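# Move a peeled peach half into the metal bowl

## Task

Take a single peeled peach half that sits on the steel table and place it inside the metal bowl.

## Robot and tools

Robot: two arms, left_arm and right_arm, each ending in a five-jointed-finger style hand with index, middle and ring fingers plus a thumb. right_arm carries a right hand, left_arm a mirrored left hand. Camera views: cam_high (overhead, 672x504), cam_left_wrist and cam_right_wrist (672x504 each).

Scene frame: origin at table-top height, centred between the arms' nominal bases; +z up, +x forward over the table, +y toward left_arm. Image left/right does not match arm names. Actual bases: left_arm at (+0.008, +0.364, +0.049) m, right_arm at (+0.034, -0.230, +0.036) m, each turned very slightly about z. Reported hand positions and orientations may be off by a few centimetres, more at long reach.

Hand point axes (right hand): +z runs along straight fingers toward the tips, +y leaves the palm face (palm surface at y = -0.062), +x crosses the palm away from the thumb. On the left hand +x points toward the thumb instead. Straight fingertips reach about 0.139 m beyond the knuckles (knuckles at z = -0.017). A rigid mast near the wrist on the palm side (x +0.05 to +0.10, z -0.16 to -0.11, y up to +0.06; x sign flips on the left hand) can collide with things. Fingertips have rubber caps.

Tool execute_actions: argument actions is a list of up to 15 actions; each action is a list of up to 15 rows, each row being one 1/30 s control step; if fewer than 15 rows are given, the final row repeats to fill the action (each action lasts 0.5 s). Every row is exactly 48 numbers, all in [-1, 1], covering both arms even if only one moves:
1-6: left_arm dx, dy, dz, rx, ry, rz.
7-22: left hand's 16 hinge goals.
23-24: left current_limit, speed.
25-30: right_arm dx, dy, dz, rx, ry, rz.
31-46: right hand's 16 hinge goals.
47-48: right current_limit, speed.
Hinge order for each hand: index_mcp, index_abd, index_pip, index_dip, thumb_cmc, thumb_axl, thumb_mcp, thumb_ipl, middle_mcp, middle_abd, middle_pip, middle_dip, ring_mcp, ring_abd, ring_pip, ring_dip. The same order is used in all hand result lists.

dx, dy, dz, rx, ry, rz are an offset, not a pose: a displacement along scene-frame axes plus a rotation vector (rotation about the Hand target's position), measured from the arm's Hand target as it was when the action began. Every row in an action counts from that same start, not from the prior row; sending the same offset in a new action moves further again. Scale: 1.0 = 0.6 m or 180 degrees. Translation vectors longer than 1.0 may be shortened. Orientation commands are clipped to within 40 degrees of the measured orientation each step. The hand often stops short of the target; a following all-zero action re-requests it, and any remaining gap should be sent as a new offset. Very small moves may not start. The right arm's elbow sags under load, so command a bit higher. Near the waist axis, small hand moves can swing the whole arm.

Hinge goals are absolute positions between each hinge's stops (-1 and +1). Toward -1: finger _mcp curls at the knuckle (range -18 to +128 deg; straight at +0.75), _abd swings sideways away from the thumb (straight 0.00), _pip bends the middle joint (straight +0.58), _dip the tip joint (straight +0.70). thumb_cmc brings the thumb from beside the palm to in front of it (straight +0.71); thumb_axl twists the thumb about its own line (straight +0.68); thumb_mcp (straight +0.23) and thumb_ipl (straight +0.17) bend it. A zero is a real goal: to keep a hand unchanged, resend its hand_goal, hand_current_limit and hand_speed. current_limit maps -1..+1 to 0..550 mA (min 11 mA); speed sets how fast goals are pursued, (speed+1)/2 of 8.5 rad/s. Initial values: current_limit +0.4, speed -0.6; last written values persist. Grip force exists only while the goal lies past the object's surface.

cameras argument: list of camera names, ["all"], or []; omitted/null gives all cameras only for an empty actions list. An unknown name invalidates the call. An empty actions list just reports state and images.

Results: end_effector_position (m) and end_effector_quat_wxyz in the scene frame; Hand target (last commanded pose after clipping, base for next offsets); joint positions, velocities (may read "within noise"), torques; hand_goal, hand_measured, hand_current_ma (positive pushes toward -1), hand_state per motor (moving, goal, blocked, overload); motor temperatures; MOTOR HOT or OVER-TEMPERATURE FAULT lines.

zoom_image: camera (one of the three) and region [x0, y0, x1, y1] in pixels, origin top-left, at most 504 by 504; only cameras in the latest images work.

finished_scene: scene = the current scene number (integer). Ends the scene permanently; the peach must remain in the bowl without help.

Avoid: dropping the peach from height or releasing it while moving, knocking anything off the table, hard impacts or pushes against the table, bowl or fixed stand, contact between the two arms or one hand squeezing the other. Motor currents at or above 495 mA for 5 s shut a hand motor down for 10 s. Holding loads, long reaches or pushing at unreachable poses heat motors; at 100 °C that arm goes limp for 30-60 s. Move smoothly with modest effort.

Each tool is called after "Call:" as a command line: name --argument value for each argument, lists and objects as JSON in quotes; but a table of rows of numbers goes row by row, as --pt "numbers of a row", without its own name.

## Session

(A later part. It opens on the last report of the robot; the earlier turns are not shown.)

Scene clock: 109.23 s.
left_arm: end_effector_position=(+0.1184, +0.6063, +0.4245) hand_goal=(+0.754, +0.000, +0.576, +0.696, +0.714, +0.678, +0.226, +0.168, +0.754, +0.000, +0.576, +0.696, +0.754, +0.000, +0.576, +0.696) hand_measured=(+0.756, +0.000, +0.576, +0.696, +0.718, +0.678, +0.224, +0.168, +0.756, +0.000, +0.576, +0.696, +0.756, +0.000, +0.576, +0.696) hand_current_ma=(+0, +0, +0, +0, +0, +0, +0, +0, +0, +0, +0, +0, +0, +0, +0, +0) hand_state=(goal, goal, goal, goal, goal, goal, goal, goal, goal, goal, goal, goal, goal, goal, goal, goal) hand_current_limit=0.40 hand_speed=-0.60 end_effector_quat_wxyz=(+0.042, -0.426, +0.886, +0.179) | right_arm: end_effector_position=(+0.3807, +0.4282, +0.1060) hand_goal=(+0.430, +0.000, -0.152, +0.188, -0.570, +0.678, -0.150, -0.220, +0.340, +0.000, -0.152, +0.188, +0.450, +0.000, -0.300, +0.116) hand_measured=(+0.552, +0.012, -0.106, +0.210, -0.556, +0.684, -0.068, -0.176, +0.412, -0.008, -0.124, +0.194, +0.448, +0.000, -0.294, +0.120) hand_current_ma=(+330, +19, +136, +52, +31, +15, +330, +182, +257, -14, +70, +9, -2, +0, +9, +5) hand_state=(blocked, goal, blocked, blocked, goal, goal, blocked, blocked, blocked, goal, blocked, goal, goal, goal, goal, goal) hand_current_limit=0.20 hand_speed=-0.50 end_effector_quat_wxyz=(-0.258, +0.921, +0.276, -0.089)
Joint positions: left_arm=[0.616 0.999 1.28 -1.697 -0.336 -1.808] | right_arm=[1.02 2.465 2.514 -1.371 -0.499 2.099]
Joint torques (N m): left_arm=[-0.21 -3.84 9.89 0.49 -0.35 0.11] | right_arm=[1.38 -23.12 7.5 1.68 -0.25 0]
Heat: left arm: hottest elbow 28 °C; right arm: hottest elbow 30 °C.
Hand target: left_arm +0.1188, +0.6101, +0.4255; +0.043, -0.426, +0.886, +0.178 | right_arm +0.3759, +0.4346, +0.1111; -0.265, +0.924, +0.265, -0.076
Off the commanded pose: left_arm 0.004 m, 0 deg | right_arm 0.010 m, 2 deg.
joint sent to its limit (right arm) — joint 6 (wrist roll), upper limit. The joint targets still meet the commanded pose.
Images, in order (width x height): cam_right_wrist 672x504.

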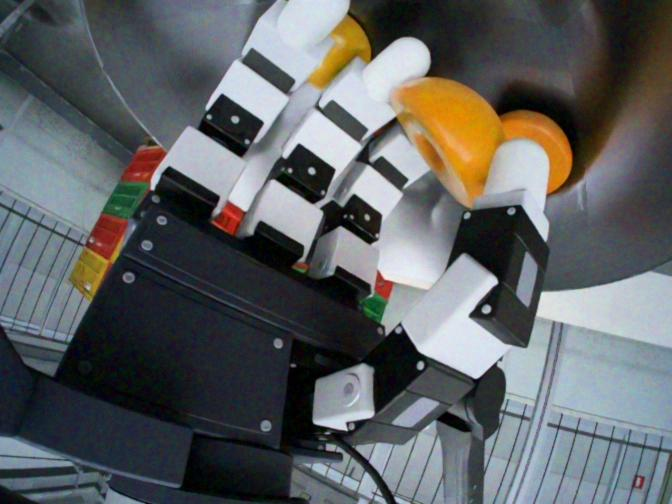

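Call:
execute_actions --actions '[[[0,0,0,0,0,0,0.754,0,0.576,0.696,0.714,0.678,0.226,0.168,0.754,0,0.576,0.696,0.754,0,0.576,0.696,0.4,-0.6,0,0,0,0,0,0,0.52,0,-0.153,0.188,-0.571,0.678,-0.05,-0.15,0.41,0,-0.153,0.188,0.5,0,-0.3,0.116,0.2,-0.7]],[[0,0,0,0,0,0,0.754,0,0.576,0.696,0.714,0.678,0.226,0.168,0.754,0,0.576,0.696,0.754,0,0.576,0.696,0.4,-0.6,0,0,0,0,0,0,0.59,0,-0.153,0.188,-0.571,0.678,0.05,0,0.5,0,-0.153,0.188,0.55,0,-0.2,0.2,0.0,-0.7]],[[0,0,0,0,0,0,0.754,0,0.576,0.696,0.714,0.678,0.226,0.168,0.754,0,0.576,0.696,0.754,0,0.576,0.696,0.4,-0.6,0,0,0.02,0,0,0,0.63,0,-0.153,0.188,-0.571,0.678,0.15,0.1,0.58,0,-0.153,0.188,0.58,0,-0.2,0.2,0.0,-0.7]]]' --cameras '["cam_high","cam_right_wrist"]'

Call:
zoom_image --camera "cam_high" --region '[370, 120, 590, 330]'

Scene clock: 115.53 s.
left_arm: end_effector_position=(+0.1184, +0.6063, +0.4245) hand_goal=(+0.754, +0.000, +0.576, +0.696, +0.714, +0.678, +0.226, +0.168, +0.754, +0.000, +0.576, +0.696, +0.754, +0.000, +0.576, +0.696) hand_measured=(+0.756, +0.000, +0.576, +0.696, +0.718, +0.678, +0.224, +0.168, +0.756, +0.000, +0.576, +0.696, +0.756, +0.000, +0.576, +0.696) hand_current_ma=(+0, +0, +0, +0, +0, +0, +0, +0, +0, +0, +0, +0, +0, +0, +0, +0) hand_state=(goal, goal, goal, goal, goal, goal, goal, goal, goal, goal, goal, goal, goal, goal, goal, goal) hand_current_limit=0.40 hand_speed=-0.60 end_effector_quat_wxyz=(+0.042, -0.426, +0.886, +0.179) | right_arm: end_effector_position=(+0.3798, +0.4279, +0.1054) hand_goal=(+0.630, +0.000, -0.152, +0.188, -0.570, +0.678, +0.150, +0.100, +0.580, +0.000, -0.152, +0.188, +0.580, +0.000, -0.200, +0.200) hand_measured=(+0.634, +0.000, -0.148, +0.192, -0.568, +0.680, +0.142, +0.096, +0.574, -0.004, -0.146, +0.192, +0.574, +0.000, -0.202, +0.198) hand_current_ma=(+7, +0, +6, +5, +3, +4, -20, -7, -12, -4, +10, +4, -10, +0, -1, -3) hand_state=(goal, goal, goal, goal, goal, goal, goal, goal, goal, goal, goal, goal, goal, goal, goal, goal) hand_current_limit=0.00 hand_speed=-0.70 end_effector_quat_wxyz=(-0.257, +0.922, +0.276, -0.090)
Joint positions: left_arm=[0.616 0.999 1.28 -1.697 -0.336 -1.808] | right_arm=[1.021 2.464 2.511 -1.371 -0.499 2.1]
Joint torques (N m): left_arm=[-0.21 -3.84 9.91 0.5 -0.35 0.11] | right_arm=[1.2 -23.24 9.81 0.61 -0.26 0.02]
Heat: left arm: hottest elbow 28 °C; right arm: hottest elbow 30 °C.
Hand target: left_arm +0.1188, +0.6101, +0.4255; +0.043, -0.426, +0.886, +0.178 | right_arm +0.3757, +0.4347, +0.1233; -0.265, +0.924, +0.265, -0.076
Off the commanded pose: left_arm 0.004 m, 0 deg | right_arm 0.020 m, 2 deg.
joint sent to its limit (right arm) — joint 6 (wrist roll), upper limit. The joint targets still meet the commanded pose.
Images, in order (width x height): cam_high 672x504, cam_right_wrist 672x504.

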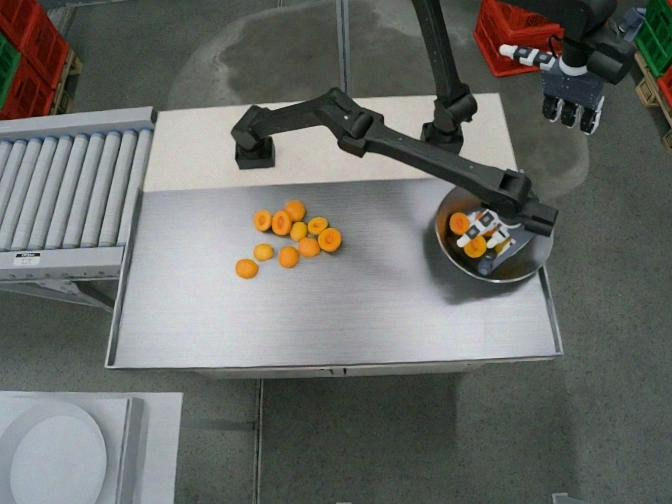

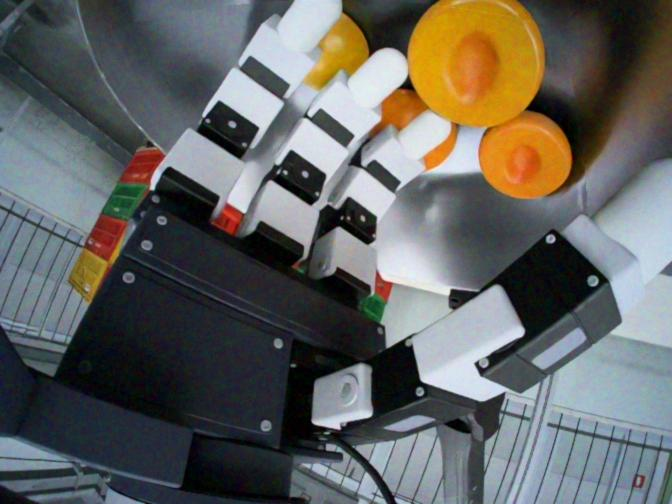

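Scaled by 2.291 from the camera's 672x504 image, which has a finer 960x720 frame.

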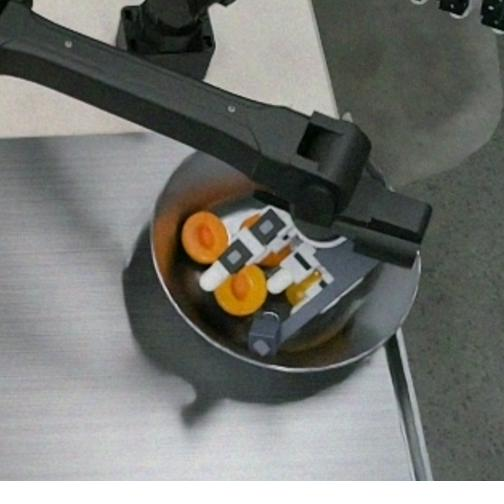

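Call:
execute_actions --actions '[[[0,0,0,0,0,0,0.754,0,0.576,0.696,0.714,0.678,0.226,0.168,0.754,0,0.576,0.696,0.754,0,0.576,0.696,0.4,-0.6,0,0,0.06,0,0,0,0.63,0,-0.153,0.188,-0.571,0.678,0.15,0.1,0.58,0,-0.153,0.188,0.58,0,-0.2,0.2,0.0,-0.7]],[[0,0,0,0,0,0,0.754,0,0.576,0.696,0.714,0.678,0.226,0.168,0.754,0,0.576,0.696,0.754,0,0.576,0.696,0.4,-0.6,0,0,0.1,0,0,0,0.63,0,-0.153,0.188,-0.571,0.678,0.15,0.1,0.58,0,-0.153,0.188,0.58,0,-0.2,0.2,0.0,-0.7]],[[0,0,0,0,0,0,0.754,0,0.576,0.696,0.714,0.678,0.226,0.168,0.754,0,0.576,0.696,0.754,0,0.576,0.696,0.4,-0.6,0,-0.05,0.1,0,0,0,0.63,0,-0.153,0.188,-0.571,0.678,0.15,0.1,0.58,0,-0.153,0.188,0.58,0,-0.2,0.2,0.0,-0.7]],[[0,0,0,0,0,0,0.754,0,0.576,0.696,0.714,0.678,0.226,0.168,0.754,0,0.576,0.696,0.754,0,0.576,0.696,0.4,-0.6,0,-0.15,0.0,0,0,-0.02,0.63,0,-0.153,0.188,-0.571,0.678,0.15,0.1,0.58,0,-0.153,0.188,0.58,0,-0.2,0.2,0.0,-0.7]]]' --cameras '["cam_high"]'

Call:
zoom_image --camera "cam_high" --region '[370, 120, 590, 330]'

Scene clock: 123.47 s.
left_arm: end_effector_position=(+0.1184, +0.6063, +0.4245) hand_goal=(+0.754, +0.000, +0.576, +0.696, +0.714, +0.678, +0.226, +0.168, +0.754, +0.000, +0.576, +0.696, +0.754, +0.000, +0.576, +0.696) hand_measured=(+0.756, +0.000, +0.576, +0.696, +0.718, +0.678, +0.224, +0.168, +0.756, +0.000, +0.576, +0.696, +0.756, +0.000, +0.576, +0.696) hand_current_ma=(+0, +0, +0, +0, +0, +0, +0, +0, +0, +0, +0, +0, +0, +0, +0, +0) hand_state=(goal, goal, goal, goal, goal, goal, goal, goal, goal, goal, goal, goal, goal, goal, goal, goal) hand_current_limit=0.40 hand_speed=-0.60 end_effector_quat_wxyz=(+0.042, -0.426, +0.886, +0.179) | right_arm: end_effector_position=(+0.3780, +0.3095, +0.2639) hand_goal=(+0.630, +0.000, -0.152, +0.188, -0.570, +0.678, +0.150, +0.100, +0.580, +0.000, -0.152, +0.188, +0.580, +0.000, -0.200, +0.200) hand_measured=(+0.630, +0.000, -0.148, +0.192, -0.568, +0.680, +0.142, +0.096, +0.578, -0.004, -0.148, +0.190, +0.578, +0.000, -0.200, +0.198) hand_current_ma=(-1, +0, +6, +5, +1, +4, -18, -7, -4, -4, +8, +3, -4, +0, -1, -3) hand_state=(goal, goal, goal, goal, goal, goal, goal, goal, goal, goal, goal, goal, goal, goal, goal, goal) hand_current_limit=0.00 hand_speed=-0.70 end_effector_quat_wxyz=(-0.250, +0.936, +0.233, -0.086)
Joint positions: left_arm=[0.616 0.999 1.28 -1.697 -0.336 -1.808] | right_arm=[0.933 2.088 2.26 -1.523 -0.492 2.1]
Joint torques (N m): left_arm=[-0.21 -3.84 9.91 0.5 -0.35 0.11] | right_arm=[1.03 -20.42 8.16 1.58 -0.55 0.02]
Heat: left arm: hottest elbow 28 °C; right arm: hottest elbow 30 °C.
Hand target: left_arm +0.1188, +0.6101, +0.4255; +0.043, -0.426, +0.886, +0.178 | right_arm +0.3758, +0.3147, +0.2793; -0.267, +0.932, +0.236, -0.068
Off the commanded pose: left_arm 0.004 m, 0 deg | right_arm 0.016 m, 3 deg.
elbow stopped short (right arm): the move would have taken joint 3 (elbow) straighter than the controller allows.
joint sent to its limit (right arm) — joint 6 (wrist roll), upper limit. The joint targets still meet the commanded pose.
Images, in order (width x height): cam_high 672x504.

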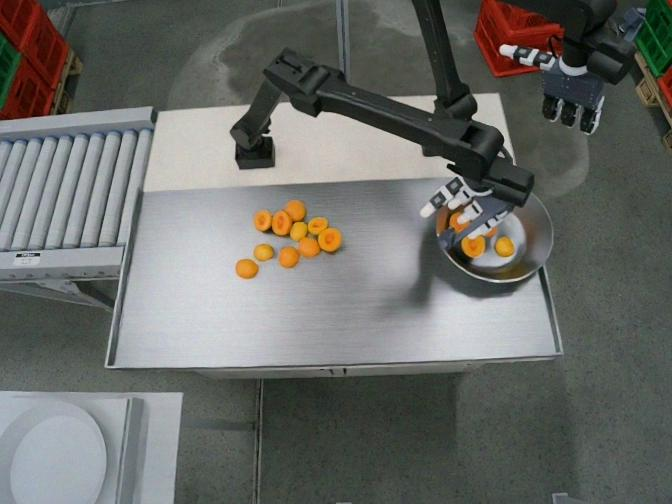

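Scaled by 2.291 from the camera's 672x504 image, which has a finer 960x720 frame.

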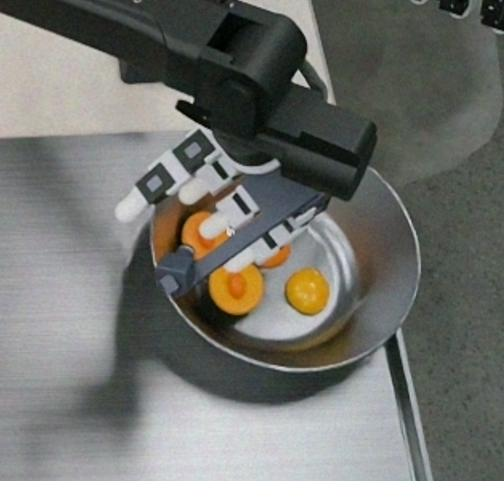

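The moved peach half is now in the bowl with the others, and the hand is clear.

Call:
finished_scene --scene 2

The scene is finished: the task was done.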